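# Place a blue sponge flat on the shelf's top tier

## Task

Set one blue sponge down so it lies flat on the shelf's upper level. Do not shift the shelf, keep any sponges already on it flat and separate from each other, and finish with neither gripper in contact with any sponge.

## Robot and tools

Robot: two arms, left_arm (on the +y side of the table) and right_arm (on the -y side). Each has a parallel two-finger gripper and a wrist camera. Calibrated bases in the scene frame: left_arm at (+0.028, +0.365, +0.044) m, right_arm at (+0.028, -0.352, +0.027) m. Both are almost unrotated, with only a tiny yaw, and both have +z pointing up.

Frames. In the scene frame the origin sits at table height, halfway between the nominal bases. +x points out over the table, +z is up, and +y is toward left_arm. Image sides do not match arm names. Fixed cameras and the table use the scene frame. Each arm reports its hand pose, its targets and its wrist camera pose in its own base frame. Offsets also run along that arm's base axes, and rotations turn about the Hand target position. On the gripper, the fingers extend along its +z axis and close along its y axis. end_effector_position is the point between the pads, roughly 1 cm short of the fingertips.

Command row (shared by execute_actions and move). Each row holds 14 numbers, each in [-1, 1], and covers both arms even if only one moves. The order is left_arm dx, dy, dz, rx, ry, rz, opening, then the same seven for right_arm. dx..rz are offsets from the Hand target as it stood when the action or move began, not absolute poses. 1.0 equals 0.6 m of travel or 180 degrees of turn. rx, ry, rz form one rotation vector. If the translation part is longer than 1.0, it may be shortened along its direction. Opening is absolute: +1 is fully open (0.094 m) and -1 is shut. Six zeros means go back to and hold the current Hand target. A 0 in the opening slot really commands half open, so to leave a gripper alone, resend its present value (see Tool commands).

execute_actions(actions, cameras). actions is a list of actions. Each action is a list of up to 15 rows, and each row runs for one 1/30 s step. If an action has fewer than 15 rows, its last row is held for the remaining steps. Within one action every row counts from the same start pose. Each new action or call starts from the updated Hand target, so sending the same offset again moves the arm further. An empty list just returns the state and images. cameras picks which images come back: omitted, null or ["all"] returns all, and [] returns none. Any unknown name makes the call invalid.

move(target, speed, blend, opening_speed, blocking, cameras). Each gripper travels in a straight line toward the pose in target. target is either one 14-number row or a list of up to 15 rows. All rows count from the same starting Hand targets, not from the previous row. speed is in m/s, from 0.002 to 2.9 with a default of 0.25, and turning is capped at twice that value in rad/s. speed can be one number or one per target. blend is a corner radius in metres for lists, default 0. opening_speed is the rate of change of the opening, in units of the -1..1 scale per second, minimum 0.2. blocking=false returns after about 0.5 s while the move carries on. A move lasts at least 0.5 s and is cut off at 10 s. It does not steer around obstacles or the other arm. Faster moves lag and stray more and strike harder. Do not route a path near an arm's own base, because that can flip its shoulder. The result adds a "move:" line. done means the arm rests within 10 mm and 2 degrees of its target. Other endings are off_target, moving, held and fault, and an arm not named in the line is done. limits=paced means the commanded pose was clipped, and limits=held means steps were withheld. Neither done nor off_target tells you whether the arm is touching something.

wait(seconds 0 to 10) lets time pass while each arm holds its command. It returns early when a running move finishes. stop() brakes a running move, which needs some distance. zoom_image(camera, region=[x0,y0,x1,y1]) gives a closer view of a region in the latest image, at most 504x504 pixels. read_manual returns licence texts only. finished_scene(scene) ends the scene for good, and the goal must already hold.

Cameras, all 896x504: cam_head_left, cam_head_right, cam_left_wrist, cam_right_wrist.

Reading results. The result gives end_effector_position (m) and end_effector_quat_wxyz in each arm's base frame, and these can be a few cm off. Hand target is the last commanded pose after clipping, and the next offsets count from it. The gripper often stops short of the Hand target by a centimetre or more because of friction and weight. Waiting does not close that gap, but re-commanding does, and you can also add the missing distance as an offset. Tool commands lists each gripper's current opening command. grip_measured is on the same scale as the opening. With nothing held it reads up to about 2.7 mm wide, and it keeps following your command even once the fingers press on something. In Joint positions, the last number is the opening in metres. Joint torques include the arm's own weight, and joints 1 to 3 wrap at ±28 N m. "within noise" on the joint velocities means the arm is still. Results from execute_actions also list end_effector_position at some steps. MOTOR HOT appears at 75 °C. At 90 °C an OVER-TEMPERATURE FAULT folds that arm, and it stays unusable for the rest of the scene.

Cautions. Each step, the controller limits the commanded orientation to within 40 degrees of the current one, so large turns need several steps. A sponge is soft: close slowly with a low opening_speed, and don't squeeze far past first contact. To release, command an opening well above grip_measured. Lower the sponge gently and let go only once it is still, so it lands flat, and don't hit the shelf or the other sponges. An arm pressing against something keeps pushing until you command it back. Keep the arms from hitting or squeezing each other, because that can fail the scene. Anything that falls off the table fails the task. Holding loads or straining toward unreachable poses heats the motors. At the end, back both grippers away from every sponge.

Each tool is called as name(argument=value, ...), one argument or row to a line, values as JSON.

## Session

execute_actions(
  actions=[],
)

Scene clock: 0.00 s.
left_arm: end_effector_position=(+0.4037, +0.0232, +0.1015) grip_measured=+1.000 end_effector_quat_wxyz=(+0.592, -0.061, +0.803, -0.007) | right_arm: end_effector_position=(+0.4034, -0.0341, +0.1189) grip_measured=+1.000 end_effector_quat_wxyz=(+0.612, +0.054, +0.785, -0.084)
Joint positions: left_arm=[0.048 1.581 0.38 0.898 -0.015 -0.093 0.094] | right_arm=[0 1.563 0.378 0.94 0.199 -0.019 0.094]
Joint velocities: within noise
Joint torques (N m): no reading
Motor temperatures (°C): left_arm=[26 27 28 25 24 27 28] | right_arm=[27 29 26 27 27 28 28]
Heat: left arm: 28 °C; right arm: 29 °C.
Hand target: left_arm +0.4088, +0.0243, +0.1166; +0.610, -0.060, +0.790, -0.004 | right_arm +0.4078, -0.0355, +0.1345; +0.629, +0.060, +0.770, -0.083
Tool commands: left_gripper/opening=+1.0 right_gripper/opening=+1.0

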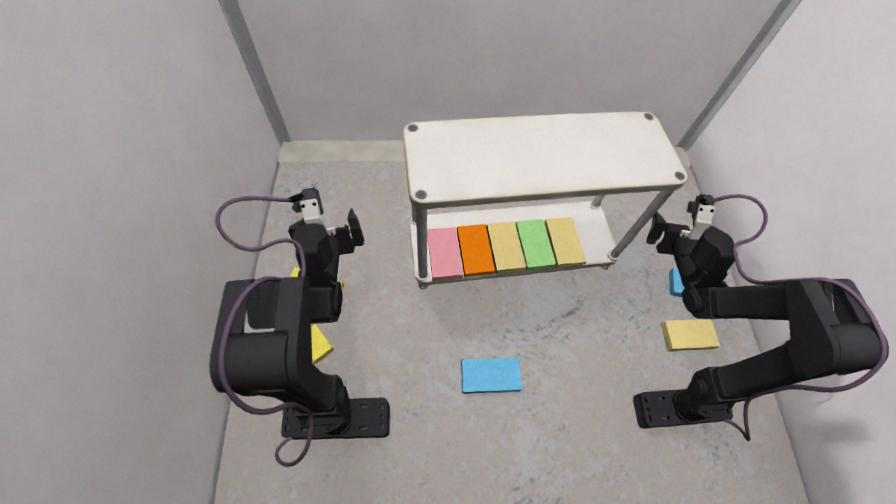

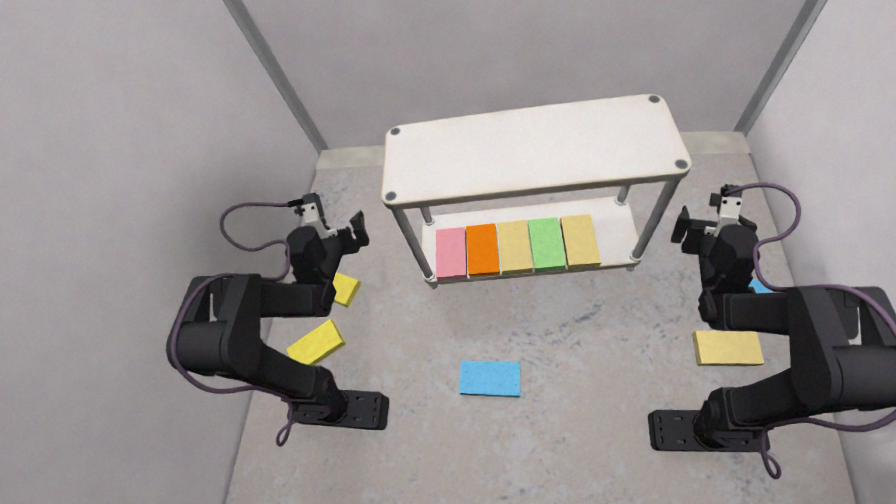

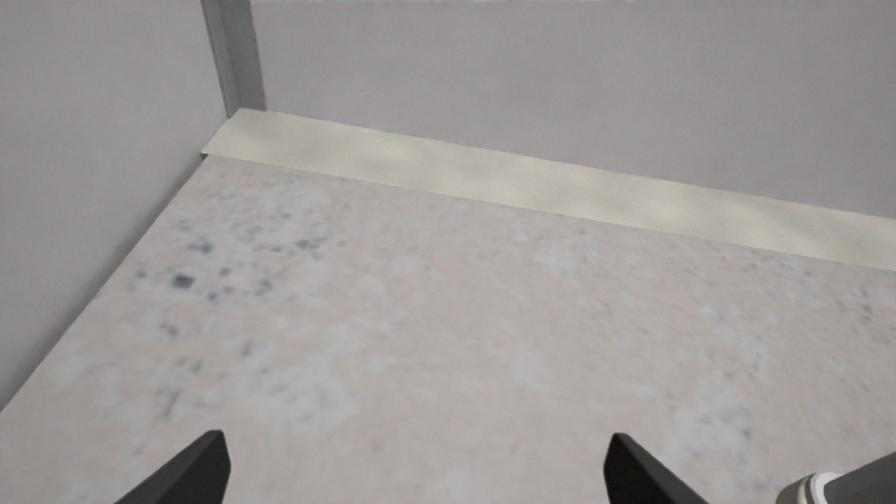

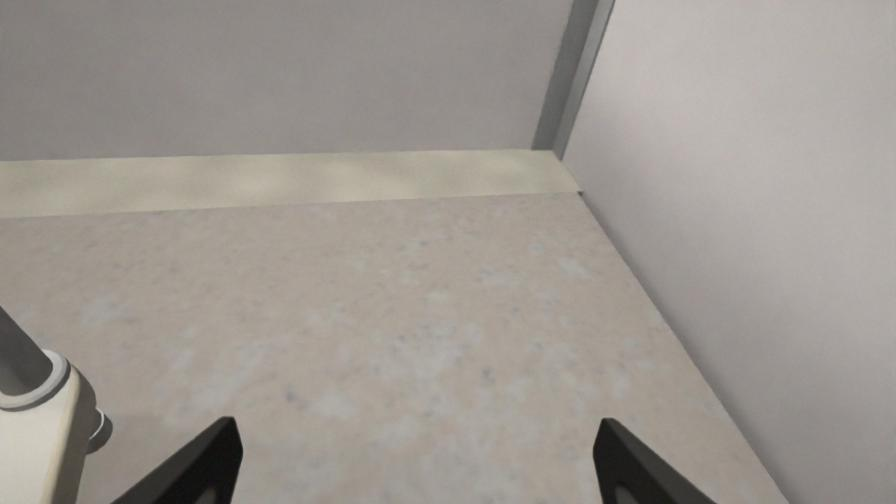

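zoom_image(
  camera="cam_head_left",
  region=[430, 330, 550, 410],
)

zoom_image(
  camera="cam_head_left",
  region=[390, 100, 710, 300],
)

zoom_image(
  camera="cam_head_left",
  region=[630, 240, 750, 360],
)

Scaled by 4.200 from the camera's 896x504 image, which has a finer 1280x720 frame.

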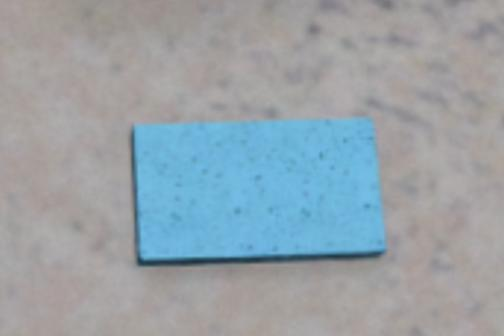

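Scaled by 1.575 from the camera's 896x504 image, which has a finer 1280x720 frame.

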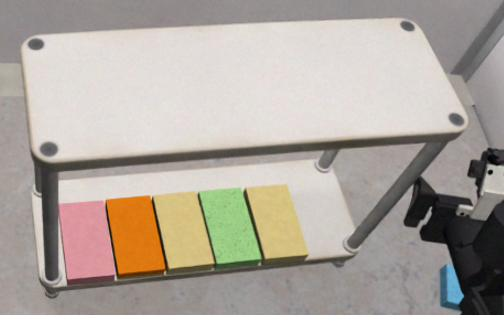

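Scaled by 4.200 from the camera's 896x504 image, which has a finer 1280x720 frame.

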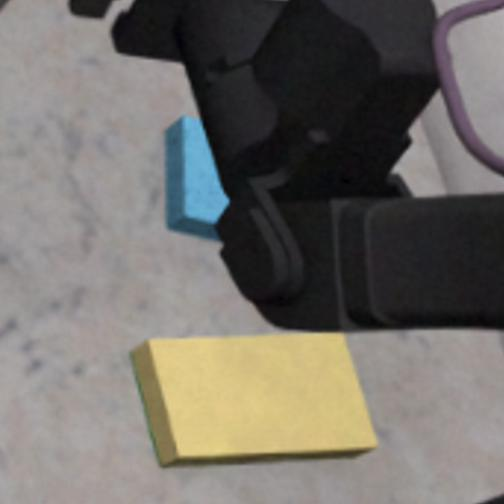

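move(
  target=[
    [0,0,0,0,0,0,1.0,-0.1797,0.0092,0.0758,0.0322,0.1577,0.0577,1.0],
    [0,0,0,0,0,0,1.0,-0.2797,0.3258,0.0258,-0.0317,0.1919,0.2719,1.0],
    [0,0,0,0,0,0,1.0,-0.5273,0.7317,-0.1158,-0.1226,0.1762,0.5448,1.0],
  ],
  speed=0.4,
  blend=[0.05, 0.06, 0],
  cameras=["cam_head_left", "cam_right_wrist"],
)

Scene clock: 10.10 s.
left_arm: end_effector_position=(+0.4037, +0.0232, +0.1015) grip_measured=+1.000 end_effector_quat_wxyz=(+0.592, -0.061, +0.803, -0.007) | right_arm: end_effector_position=(+0.0840, +0.3763, +0.0398) grip_measured=+1.000 end_effector_quat_wxyz=(-0.228, +0.663, -0.671, -0.244)
Joint positions: left_arm=[0.048 1.581 0.38 0.898 -0.015 -0.093 0.094] | right_arm=[1.249 1.615 0.747 -0.054 -0.217 -0.237 0.094]
Joint velocities: within noise
Joint torques (N m): left_arm=[0.03 -4.83 5.14 1.86 -0.01 -0.02] | right_arm=[-0.05 -5.83 8.05 2.16 -0.32 -0.07]
Motor temperatures (°C): left_arm=[26 28 29 28 24 27 28] | right_arm=[27 30 27 30 27 28 28]
Heat: left arm: 29 °C; right arm: 30 °C.
Hand target: left_arm +0.4088, +0.0243, +0.1166; +0.610, -0.060, +0.790, -0.004 | right_arm +0.0914, +0.4035, +0.0650; -0.269, +0.658, -0.648, -0.273
Off the commanded pose: left_arm 0.016 m, 3 deg | right_arm 0.038 m, 6 deg.
move: off_target (left_arm, right_arm)
Images, in order (width x height): cam_head_left 896x504, cam_right_wrist 896x504.

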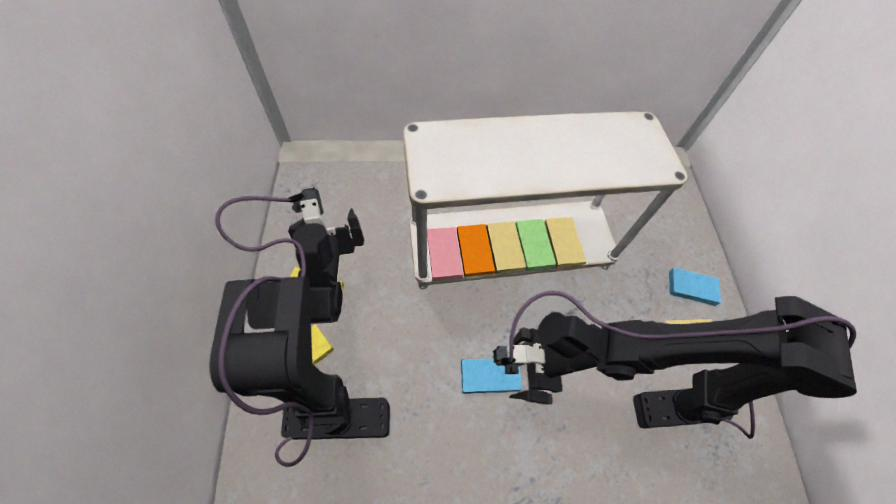

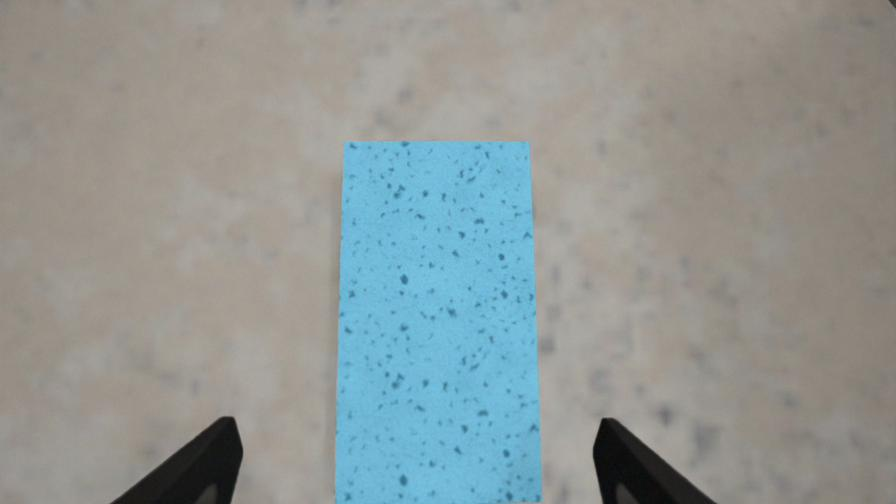

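move(
  target=[0,0,0,0,0,0,1.0,-0.0057,0.0467,-0.0483,0.0194,0.0003,0,1.0],
  speed=0.15,
  cameras=["cam_right_wrist"],
)

Scene clock: 13.40 s.
left_arm: end_effector_position=(+0.4037, +0.0232, +0.1015) grip_measured=+1.000 end_effector_quat_wxyz=(+0.592, -0.061, +0.803, -0.007) | right_arm: end_effector_position=(+0.0858, +0.4066, +0.0137) grip_measured=+1.000 end_effector_quat_wxyz=(-0.254, +0.659, -0.657, -0.264)
Joint positions: left_arm=[0.048 1.581 0.38 0.898 -0.015 -0.093 0.094] | right_arm=[1.267 1.782 0.747 0.187 -0.218 -0.224 0.094]
Joint velocities: within noise
Joint torques (N m): left_arm=[0.06 -4.86 5.14 1.86 -0.01 -0.02] | right_arm=[0.29 -6.68 6.87 2.29 -0.24 0.06]
Motor temperatures (°C): left_arm=[26 28 29 28 24 27 28] | right_arm=[27 31 28 31 27 28 28]
Heat: left arm: 29 °C; right arm: 31 °C.
Hand target: left_arm +0.4088, +0.0243, +0.1166; +0.610, -0.060, +0.790, -0.004 | right_arm +0.0880, +0.4315, +0.0361; -0.289, +0.650, -0.639, -0.293
Off the commanded pose: left_arm 0.016 m, 3 deg | right_arm 0.034 m, 6 deg.
move: off_target (left_arm, right_arm)
Images, in order (width x height): cam_right_wrist 896x504.

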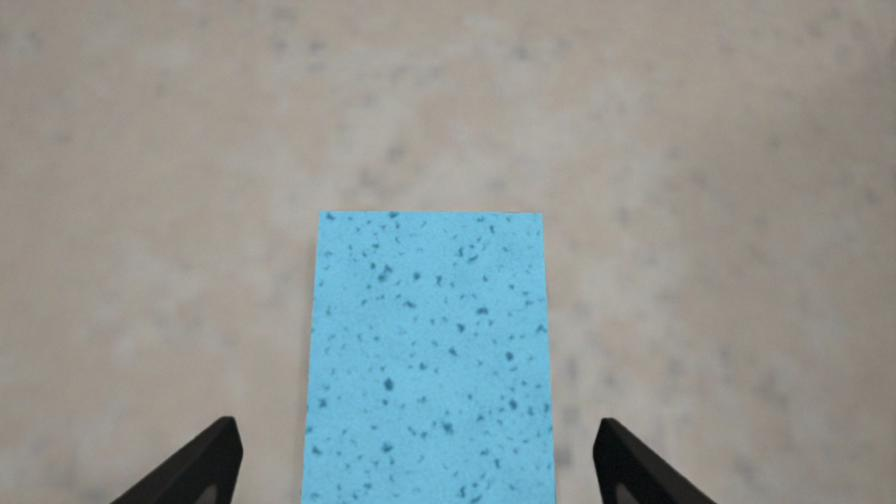

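move(
  target=[
    [0,0,0,0,0,0,1.0,0,0.0083,-0.035,0,0,0,1.0],
    [0,0,0,0,0,0,1.0,0,0.0083,-0.035,0,0,0,0.2],
    [0,0,0,0,0,0,1.0,0,-0.0108,0.3066,0,0,0,0.2],
  ],
  speed=[0.12, 0.12, 0.25],
  opening_speed=0.5,
  cameras=["cam_head_left", "cam_right_wrist"],
)

Scene clock: 20.97 s.
left_arm: end_effector_position=(+0.4037, +0.0232, +0.1015) grip_measured=+1.000 end_effector_quat_wxyz=(+0.592, -0.061, +0.803, -0.007) | right_arm: end_effector_position=(+0.0909, +0.4229, +0.1965) grip_measured=+0.363 end_effector_quat_wxyz=(-0.281, +0.651, -0.647, -0.279)
Joint positions: left_arm=[0.048 1.581 0.38 0.898 -0.015 -0.093 0.094] | right_arm=[1.267 1.515 1.22 -0.485 -0.218 -0.218 0.064]
Joint velocities: within noise
Joint torques (N m): left_arm=[0.02 -4.86 5.11 1.86 -0.01 0] | right_arm=[-0.55 -7.15 9.57 1.28 -0.27 -0.02]
Motor temperatures (°C): left_arm=[26 28 30 30 24 27 28] | right_arm=[27 31 28 32 27 28 28]
Heat: left arm: 30 °C; right arm: 32 °C.
Hand target: left_arm +0.4088, +0.0243, +0.1166; +0.610, -0.060, +0.790, -0.004 | right_arm +0.0880, +0.4251, +0.2200; -0.289, +0.650, -0.639, -0.293
Off the commanded pose: left_arm 0.016 m, 3 deg | right_arm 0.024 m, 2 deg.
move: off_target (left_arm, right_arm); target 2's new opening was sent with right_arm's hand 0.030 m and 5 deg from that target
Images, in order (width x height): cam_head_left 896x504, cam_right_wrist 896x504.

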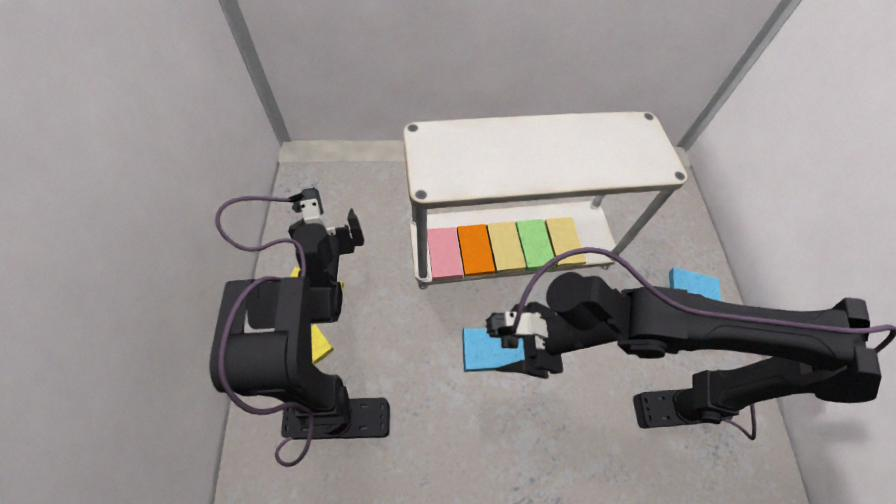

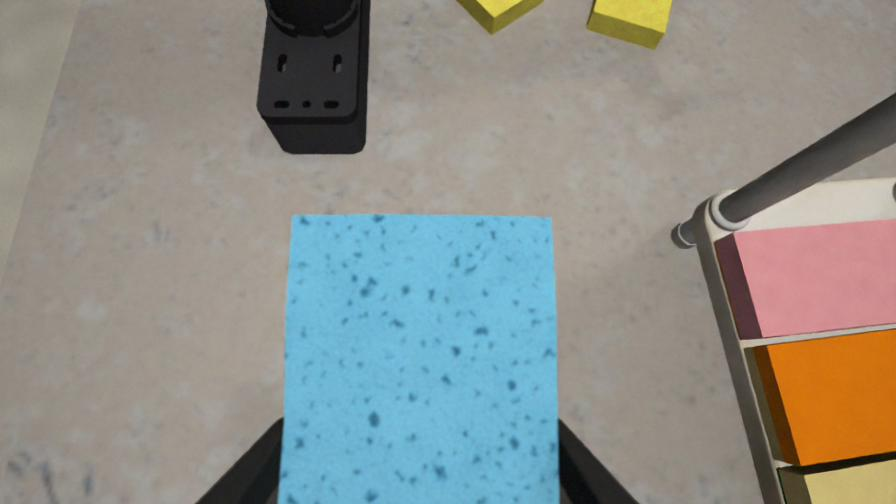

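move(
  target=[
    [0,0,0,0,0,0,1.0,0.1867,-0.1585,0.3167,-0.0137,0.0053,-0.2275,0.2],
    [0,0,0,0,0,0,1.0,0.5247,-0.4408,0.3000,-0.0073,0.0063,-0.4386,0.2],
  ],
  speed=[0.3, 0.22],
  blend=[0.05, 0],
)

Scene clock: 25.87 s.
left_arm: end_effector_position=(+0.4037, +0.0232, +0.1015) grip_measured=+1.000 end_effector_quat_wxyz=(+0.592, -0.061, +0.803, -0.007) | right_arm: end_effector_position=(+0.4100, +0.1632, +0.3923) grip_measured=+0.363 end_effector_quat_wxyz=(+0.394, -0.097, +0.913, +0.046)
Joint positions: left_arm=[0.048 1.581 0.38 0.898 -0.015 -0.093 0.094] | right_arm=[0.441 1.886 2.522 -1.404 0.159 0.161 0.064]
Joint velocities: within noise
Joint torques (N m): left_arm=[0.06 -4.86 5.15 1.87 -0.02 -0.02] | right_arm=[0.1 -7.23 6.94 1.3 0.12 0.07]
Motor temperatures (°C): left_arm=[26 28 30 30 24 27 28] | right_arm=[27 32 29 32 27 28 29]
Heat: left arm: 30 °C; right arm: 32 °C.
Hand target: left_arm +0.4088, +0.0243, +0.1166; +0.610, -0.060, +0.790, -0.004 | right_arm +0.4028, +0.1606, +0.4000; +0.396, -0.095, +0.912, +0.042
Off the commanded pose: left_arm 0.016 m, 3 deg | right_arm 0.011 m, 1 deg.
move: off_target (left_arm, right_arm)

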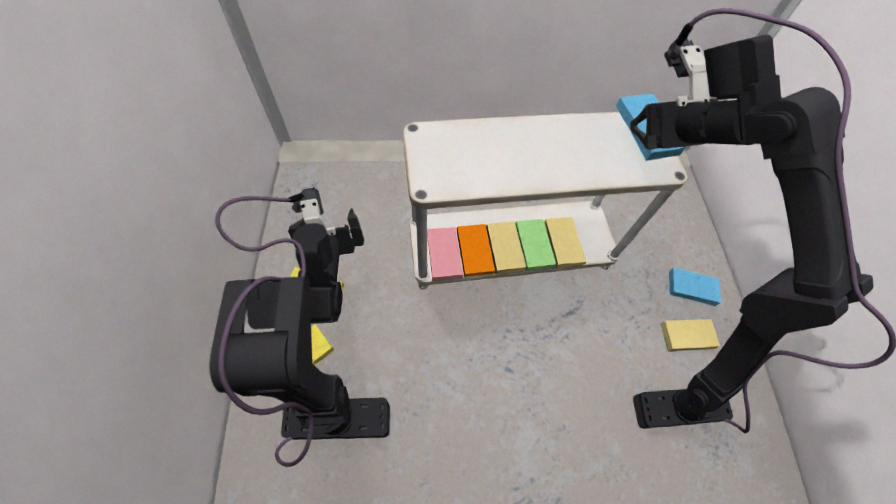

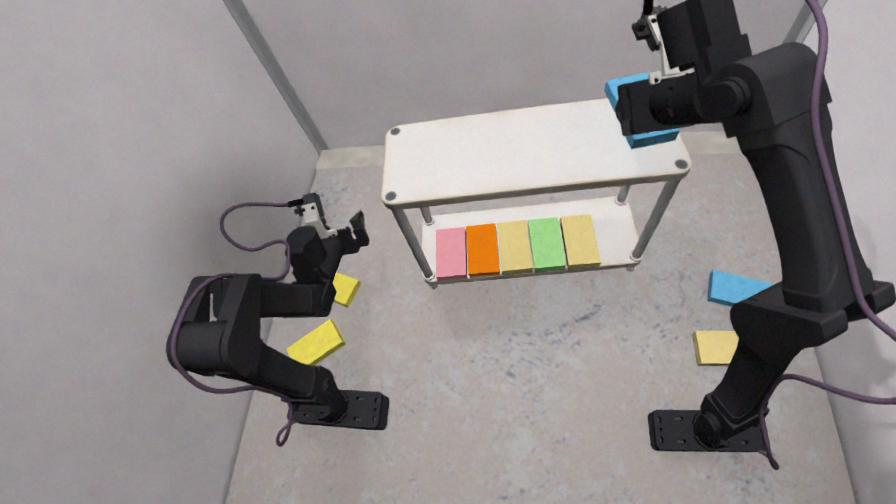

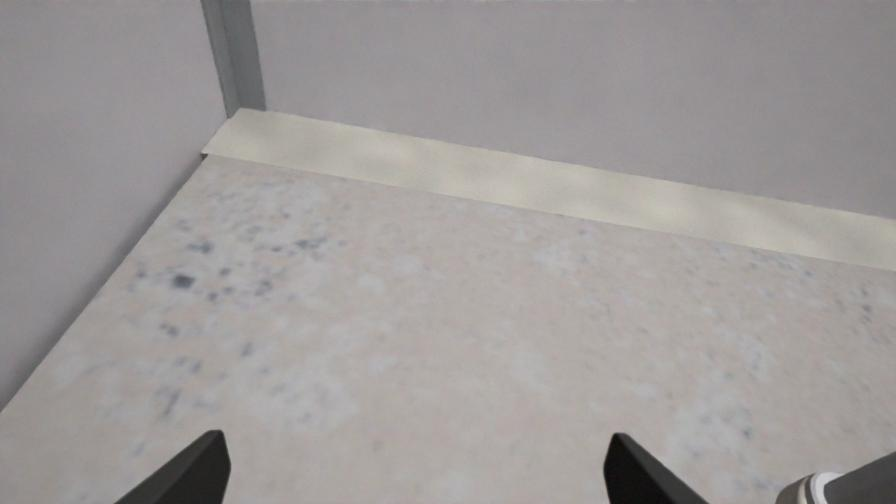

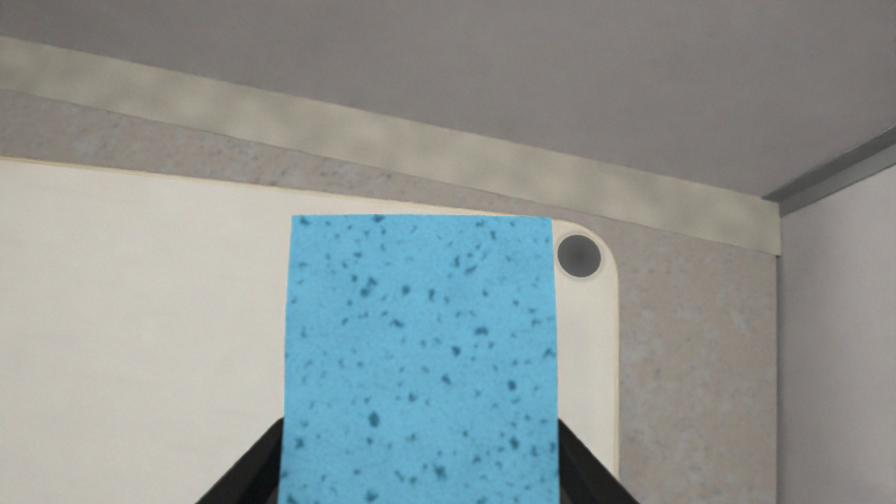

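move(
  target=[0,0,0,0,0,0,1.0,-0.0082,-0.0017,-0.05,-0.0040,0.0190,0,0.2],
  speed=0.1,
  cameras=["cam_right_wrist"],
)

Scene clock: 28.07 s.
left_arm: end_effector_position=(+0.4037, +0.0232, +0.1015) grip_measured=+1.000 end_effector_quat_wxyz=(+0.592, -0.061, +0.803, -0.007) | right_arm: end_effector_position=(+0.4021, +0.1595, +0.3538) grip_measured=+0.363 end_effector_quat_wxyz=(+0.343, -0.099, +0.934, +0.030)
Joint positions: left_arm=[0.048 1.581 0.38 0.898 -0.015 -0.093 0.094] | right_arm=[0.441 1.839 2.343 -1.387 0.159 0.173 0.064]
Joint velocities: within noise
Joint torques (N m): left_arm=[0.01 -4.88 5.15 1.87 -0.01 -0.02] | right_arm=[-0.09 -9.89 3.36 1.84 0.01 0.06]
Motor temperatures (°C): left_arm=[26 28 30 30 24 27 28] | right_arm=[27 32 29 32 27 28 29]
Heat: left arm: 30 °C; right arm: 32 °C.
Hand target: left_arm +0.4088, +0.0243, +0.1166; +0.610, -0.060, +0.790, -0.004 | right_arm +0.3979, +0.1596, +0.3700; +0.368, -0.097, +0.924, +0.039
Off the commanded pose: left_arm 0.016 m, 3 deg | right_arm 0.017 m, 3 deg.
move: off_target (left_arm, right_arm)
Images, in order (width x height): cam_right_wrist 896x504.

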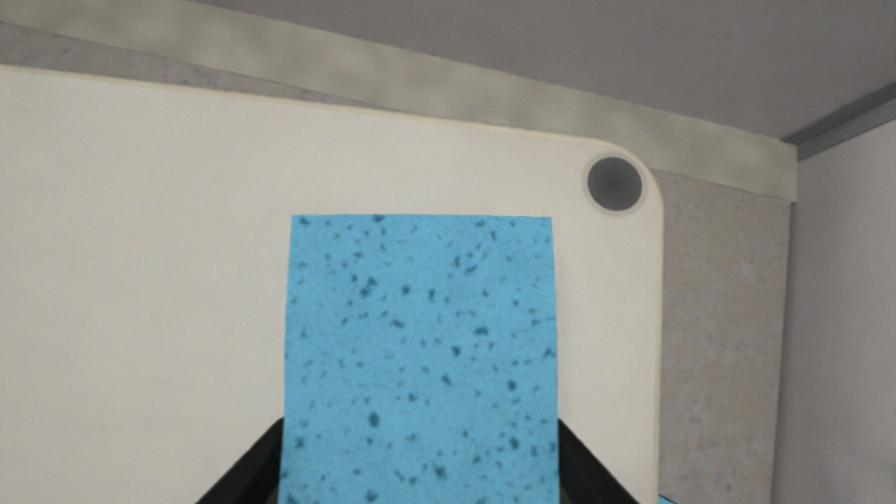

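move(
  target=[0,0,0,0,0,0,1.0,0,0,-0.0067,0.0046,-0.0217,0,0.2],
  speed=0.08,
  cameras=["cam_right_wrist"],
)

Scene clock: 29.73 s.
left_arm: end_effector_position=(+0.4037, +0.0232, +0.1015) grip_measured=+1.000 end_effector_quat_wxyz=(+0.592, -0.061, +0.803, -0.007) | right_arm: end_effector_position=(+0.3980, +0.1576, +0.3503) grip_measured=+0.363 end_effector_quat_wxyz=(+0.369, -0.095, +0.924, +0.039)
Joint positions: left_arm=[0.048 1.581 0.38 0.898 -0.015 -0.093 0.094] | right_arm=[0.441 1.716 2.119 -1.227 0.159 0.173 0.064]
Joint velocities: within noise
Joint torques (N m): left_arm=[0.03 -4.83 5.14 1.86 -0.01 -0.01] | right_arm=[0.43 -8.79 3.34 2.16 0.17 0]
Motor temperatures (°C): left_arm=[26 28 30 30 24 27 28] | right_arm=[27 32 29 32 27 28 29]
Heat: left arm: 30 °C; right arm: 32 °C.
Hand target: left_arm +0.4088, +0.0243, +0.1166; +0.610, -0.060, +0.790, -0.004 | right_arm +0.3979, +0.1596, +0.3660; +0.400, -0.095, +0.911, +0.042
Off the commanded pose: left_arm 0.016 m, 3 deg | right_arm 0.016 m, 4 deg.
move: off_target (left_arm, right_arm)
Images, in order (width x height): cam_right_wrist 896x504.

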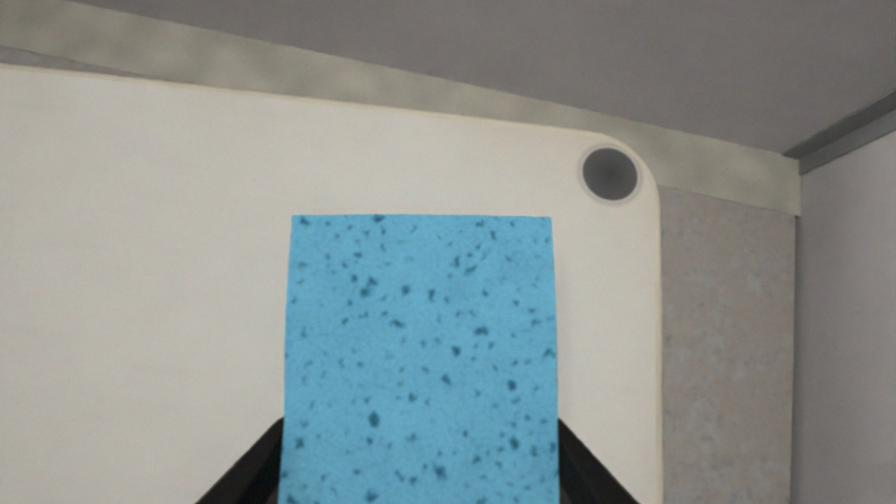

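move(
  target=[0,0,0,0,0,0,1.0,0,0,-0.01,0,0,0,0.2],
  speed=0.06,
  cameras=["cam_right_wrist"],
)

Scene clock: 31.03 s.
left_arm: end_effector_position=(+0.4037, +0.0232, +0.1015) grip_measured=+1.000 end_effector_quat_wxyz=(+0.592, -0.061, +0.803, -0.007) | right_arm: end_effector_position=(+0.3985, +0.1578, +0.3507) grip_measured=+0.363 end_effector_quat_wxyz=(+0.379, -0.094, +0.920, +0.043)
Joint positions: left_arm=[0.048 1.581 0.38 0.898 -0.015 -0.093 0.094] | right_arm=[0.441 1.69 2.071 -1.183 0.159 0.173 0.064]
Joint velocities: within noise
Joint torques (N m): left_arm=[0.05 -4.82 5.18 1.87 -0.01 0] | right_arm=[0.44 -8.1 3.18 2.06 0.16 -0.01]
Motor temperatures (°C): left_arm=[26 28 30 31 24 27 28] | right_arm=[27 32 28 32 27 28 29]
Heat: left arm: 31 °C; right arm: 32 °C.
Hand target: left_arm +0.4088, +0.0243, +0.1166; +0.610, -0.060, +0.790, -0.004 | right_arm +0.3979, +0.1596, +0.3600; +0.400, -0.095, +0.911, +0.042
Off the commanded pose: left_arm 0.016 m, 3 deg | right_arm 0.010 m, 3 deg.
move: off_target (left_arm, right_arm)
Images, in order (width x height): cam_right_wrist 896x504.

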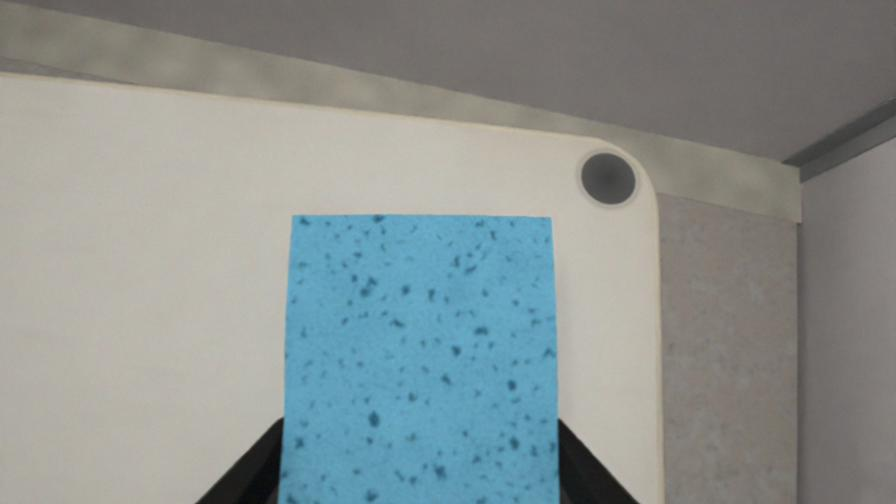

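move(
  target=[
    [0,0,0,0,0,0,1.0,0,0,0.01,-0.0012,0.0054,0,0.2],
    [0,0,0,0,0,0,1.0,0,0,0.01,-0.0012,0.0054,0,1.0],
    [0,0,0,0,0,0,1.0,-0.1133,-0.0240,0.13,-0.0012,0.0054,0,1.0],
  ],
  speed=[0.06, 0.06, 0.2],
  opening_speed=0.6,
)

Scene clock: 37.80 s.
left_arm: end_effector_position=(+0.4037, +0.0232, +0.1015) grip_measured=+1.000 end_effector_quat_wxyz=(+0.592, -0.061, +0.803, -0.007) | right_arm: end_effector_position=(+0.3357, +0.1533, +0.4374) grip_measured=+0.997 end_effector_quat_wxyz=(+0.419, -0.105, +0.900, +0.058)
Joint positions: left_arm=[0.048 1.581 0.38 0.898 -0.015 -0.093 0.094] | right_arm=[0.525 1.705 2.507 -1.517 0.206 0.197 0.094]
Joint velocities: within noise
Joint torques (N m): left_arm=[0.05 -4.79 5.09 1.85 -0.01 0] | right_arm=[0.27 -5.35 4.48 1.33 0.19 0.07]
Motor temperatures (°C): left_arm=[26 28 30 31 24 27 28] | right_arm=[27 32 29 32 27 28 29]
Heat: left arm: 31 °C; right arm: 32 °C.
Hand target: left_arm +0.4088, +0.0243, +0.1166; +0.610, -0.060, +0.790, -0.004 | right_arm +0.3299, +0.1452, +0.4380; +0.392, -0.096, +0.914, +0.041
Off the commanded pose: left_arm 0.016 m, 3 deg | right_arm 0.010 m, 4 deg.
joint sent to its limit (right arm) — joint 4 (wrist pitch), lower limit. The joint targets are off in position, not in orientation.
move: off_target (left_arm, right_arm); target 2's new opening was sent with right_arm's hand 0.014 m and 1 deg from that target

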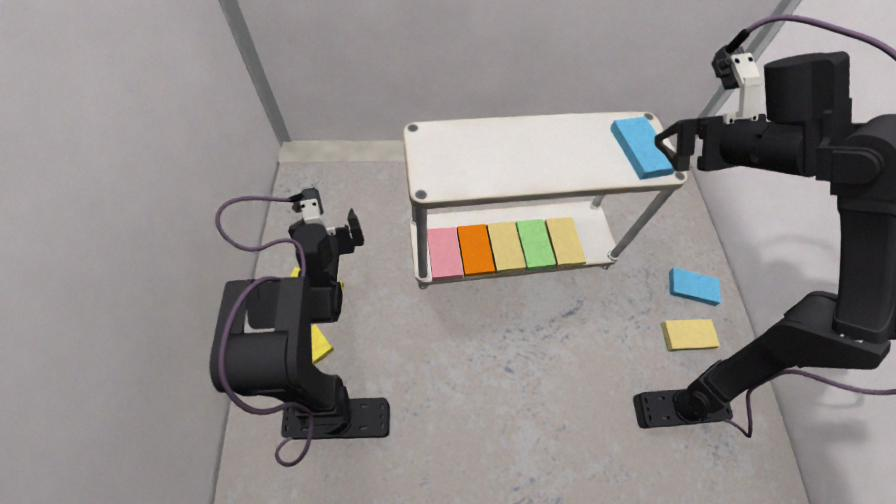

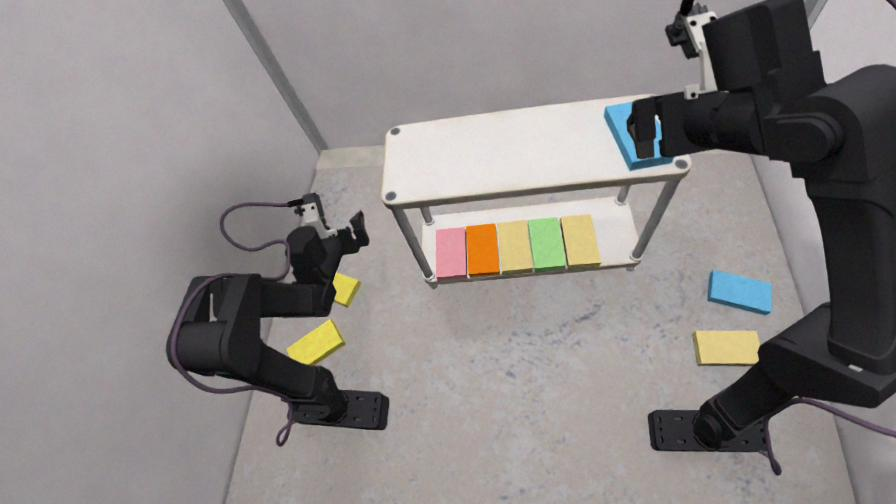

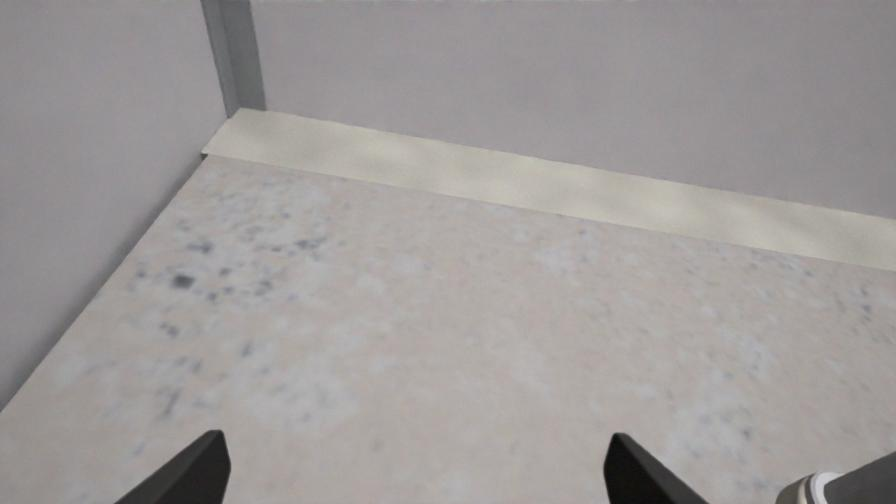

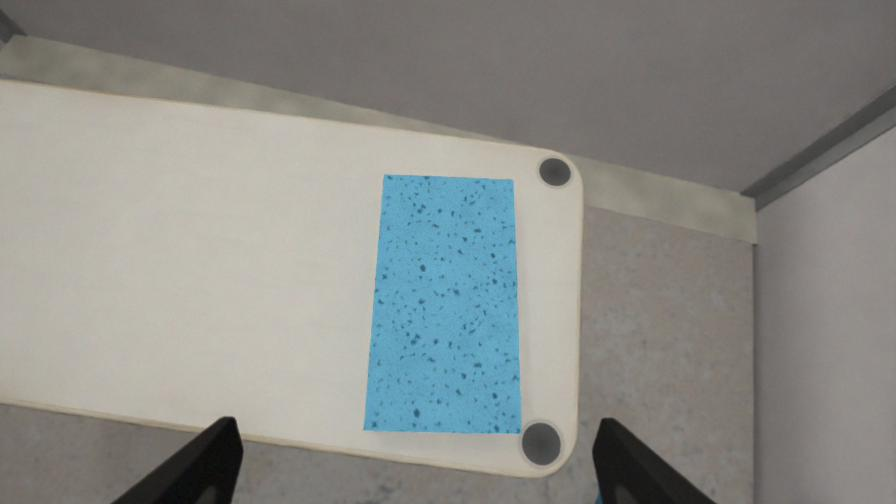

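zoom_image(
  camera="cam_right_wrist",
  region=[480, 380, 600, 480],
)

zoom_image(
  camera="cam_right_wrist",
  region=[340, 150, 600, 480],
)

Scaled by 4.200 from the camera's 896x504 image, which has a finer 1280x720 frame.

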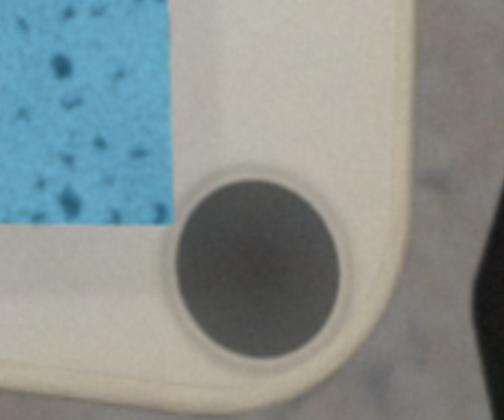

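Scaled by 1.527 from the camera's 896x504 image, which has a finer 1280x720 frame.

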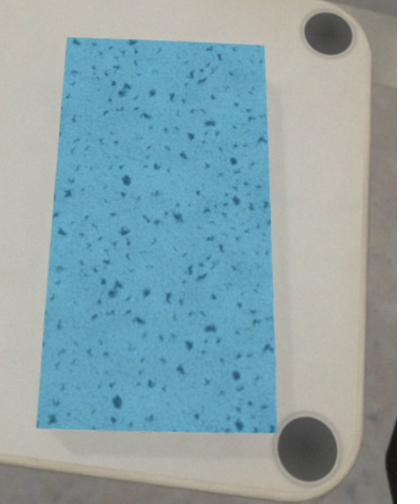

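finished_scene(
  scene=2,
)

The scene is finished: the task was done.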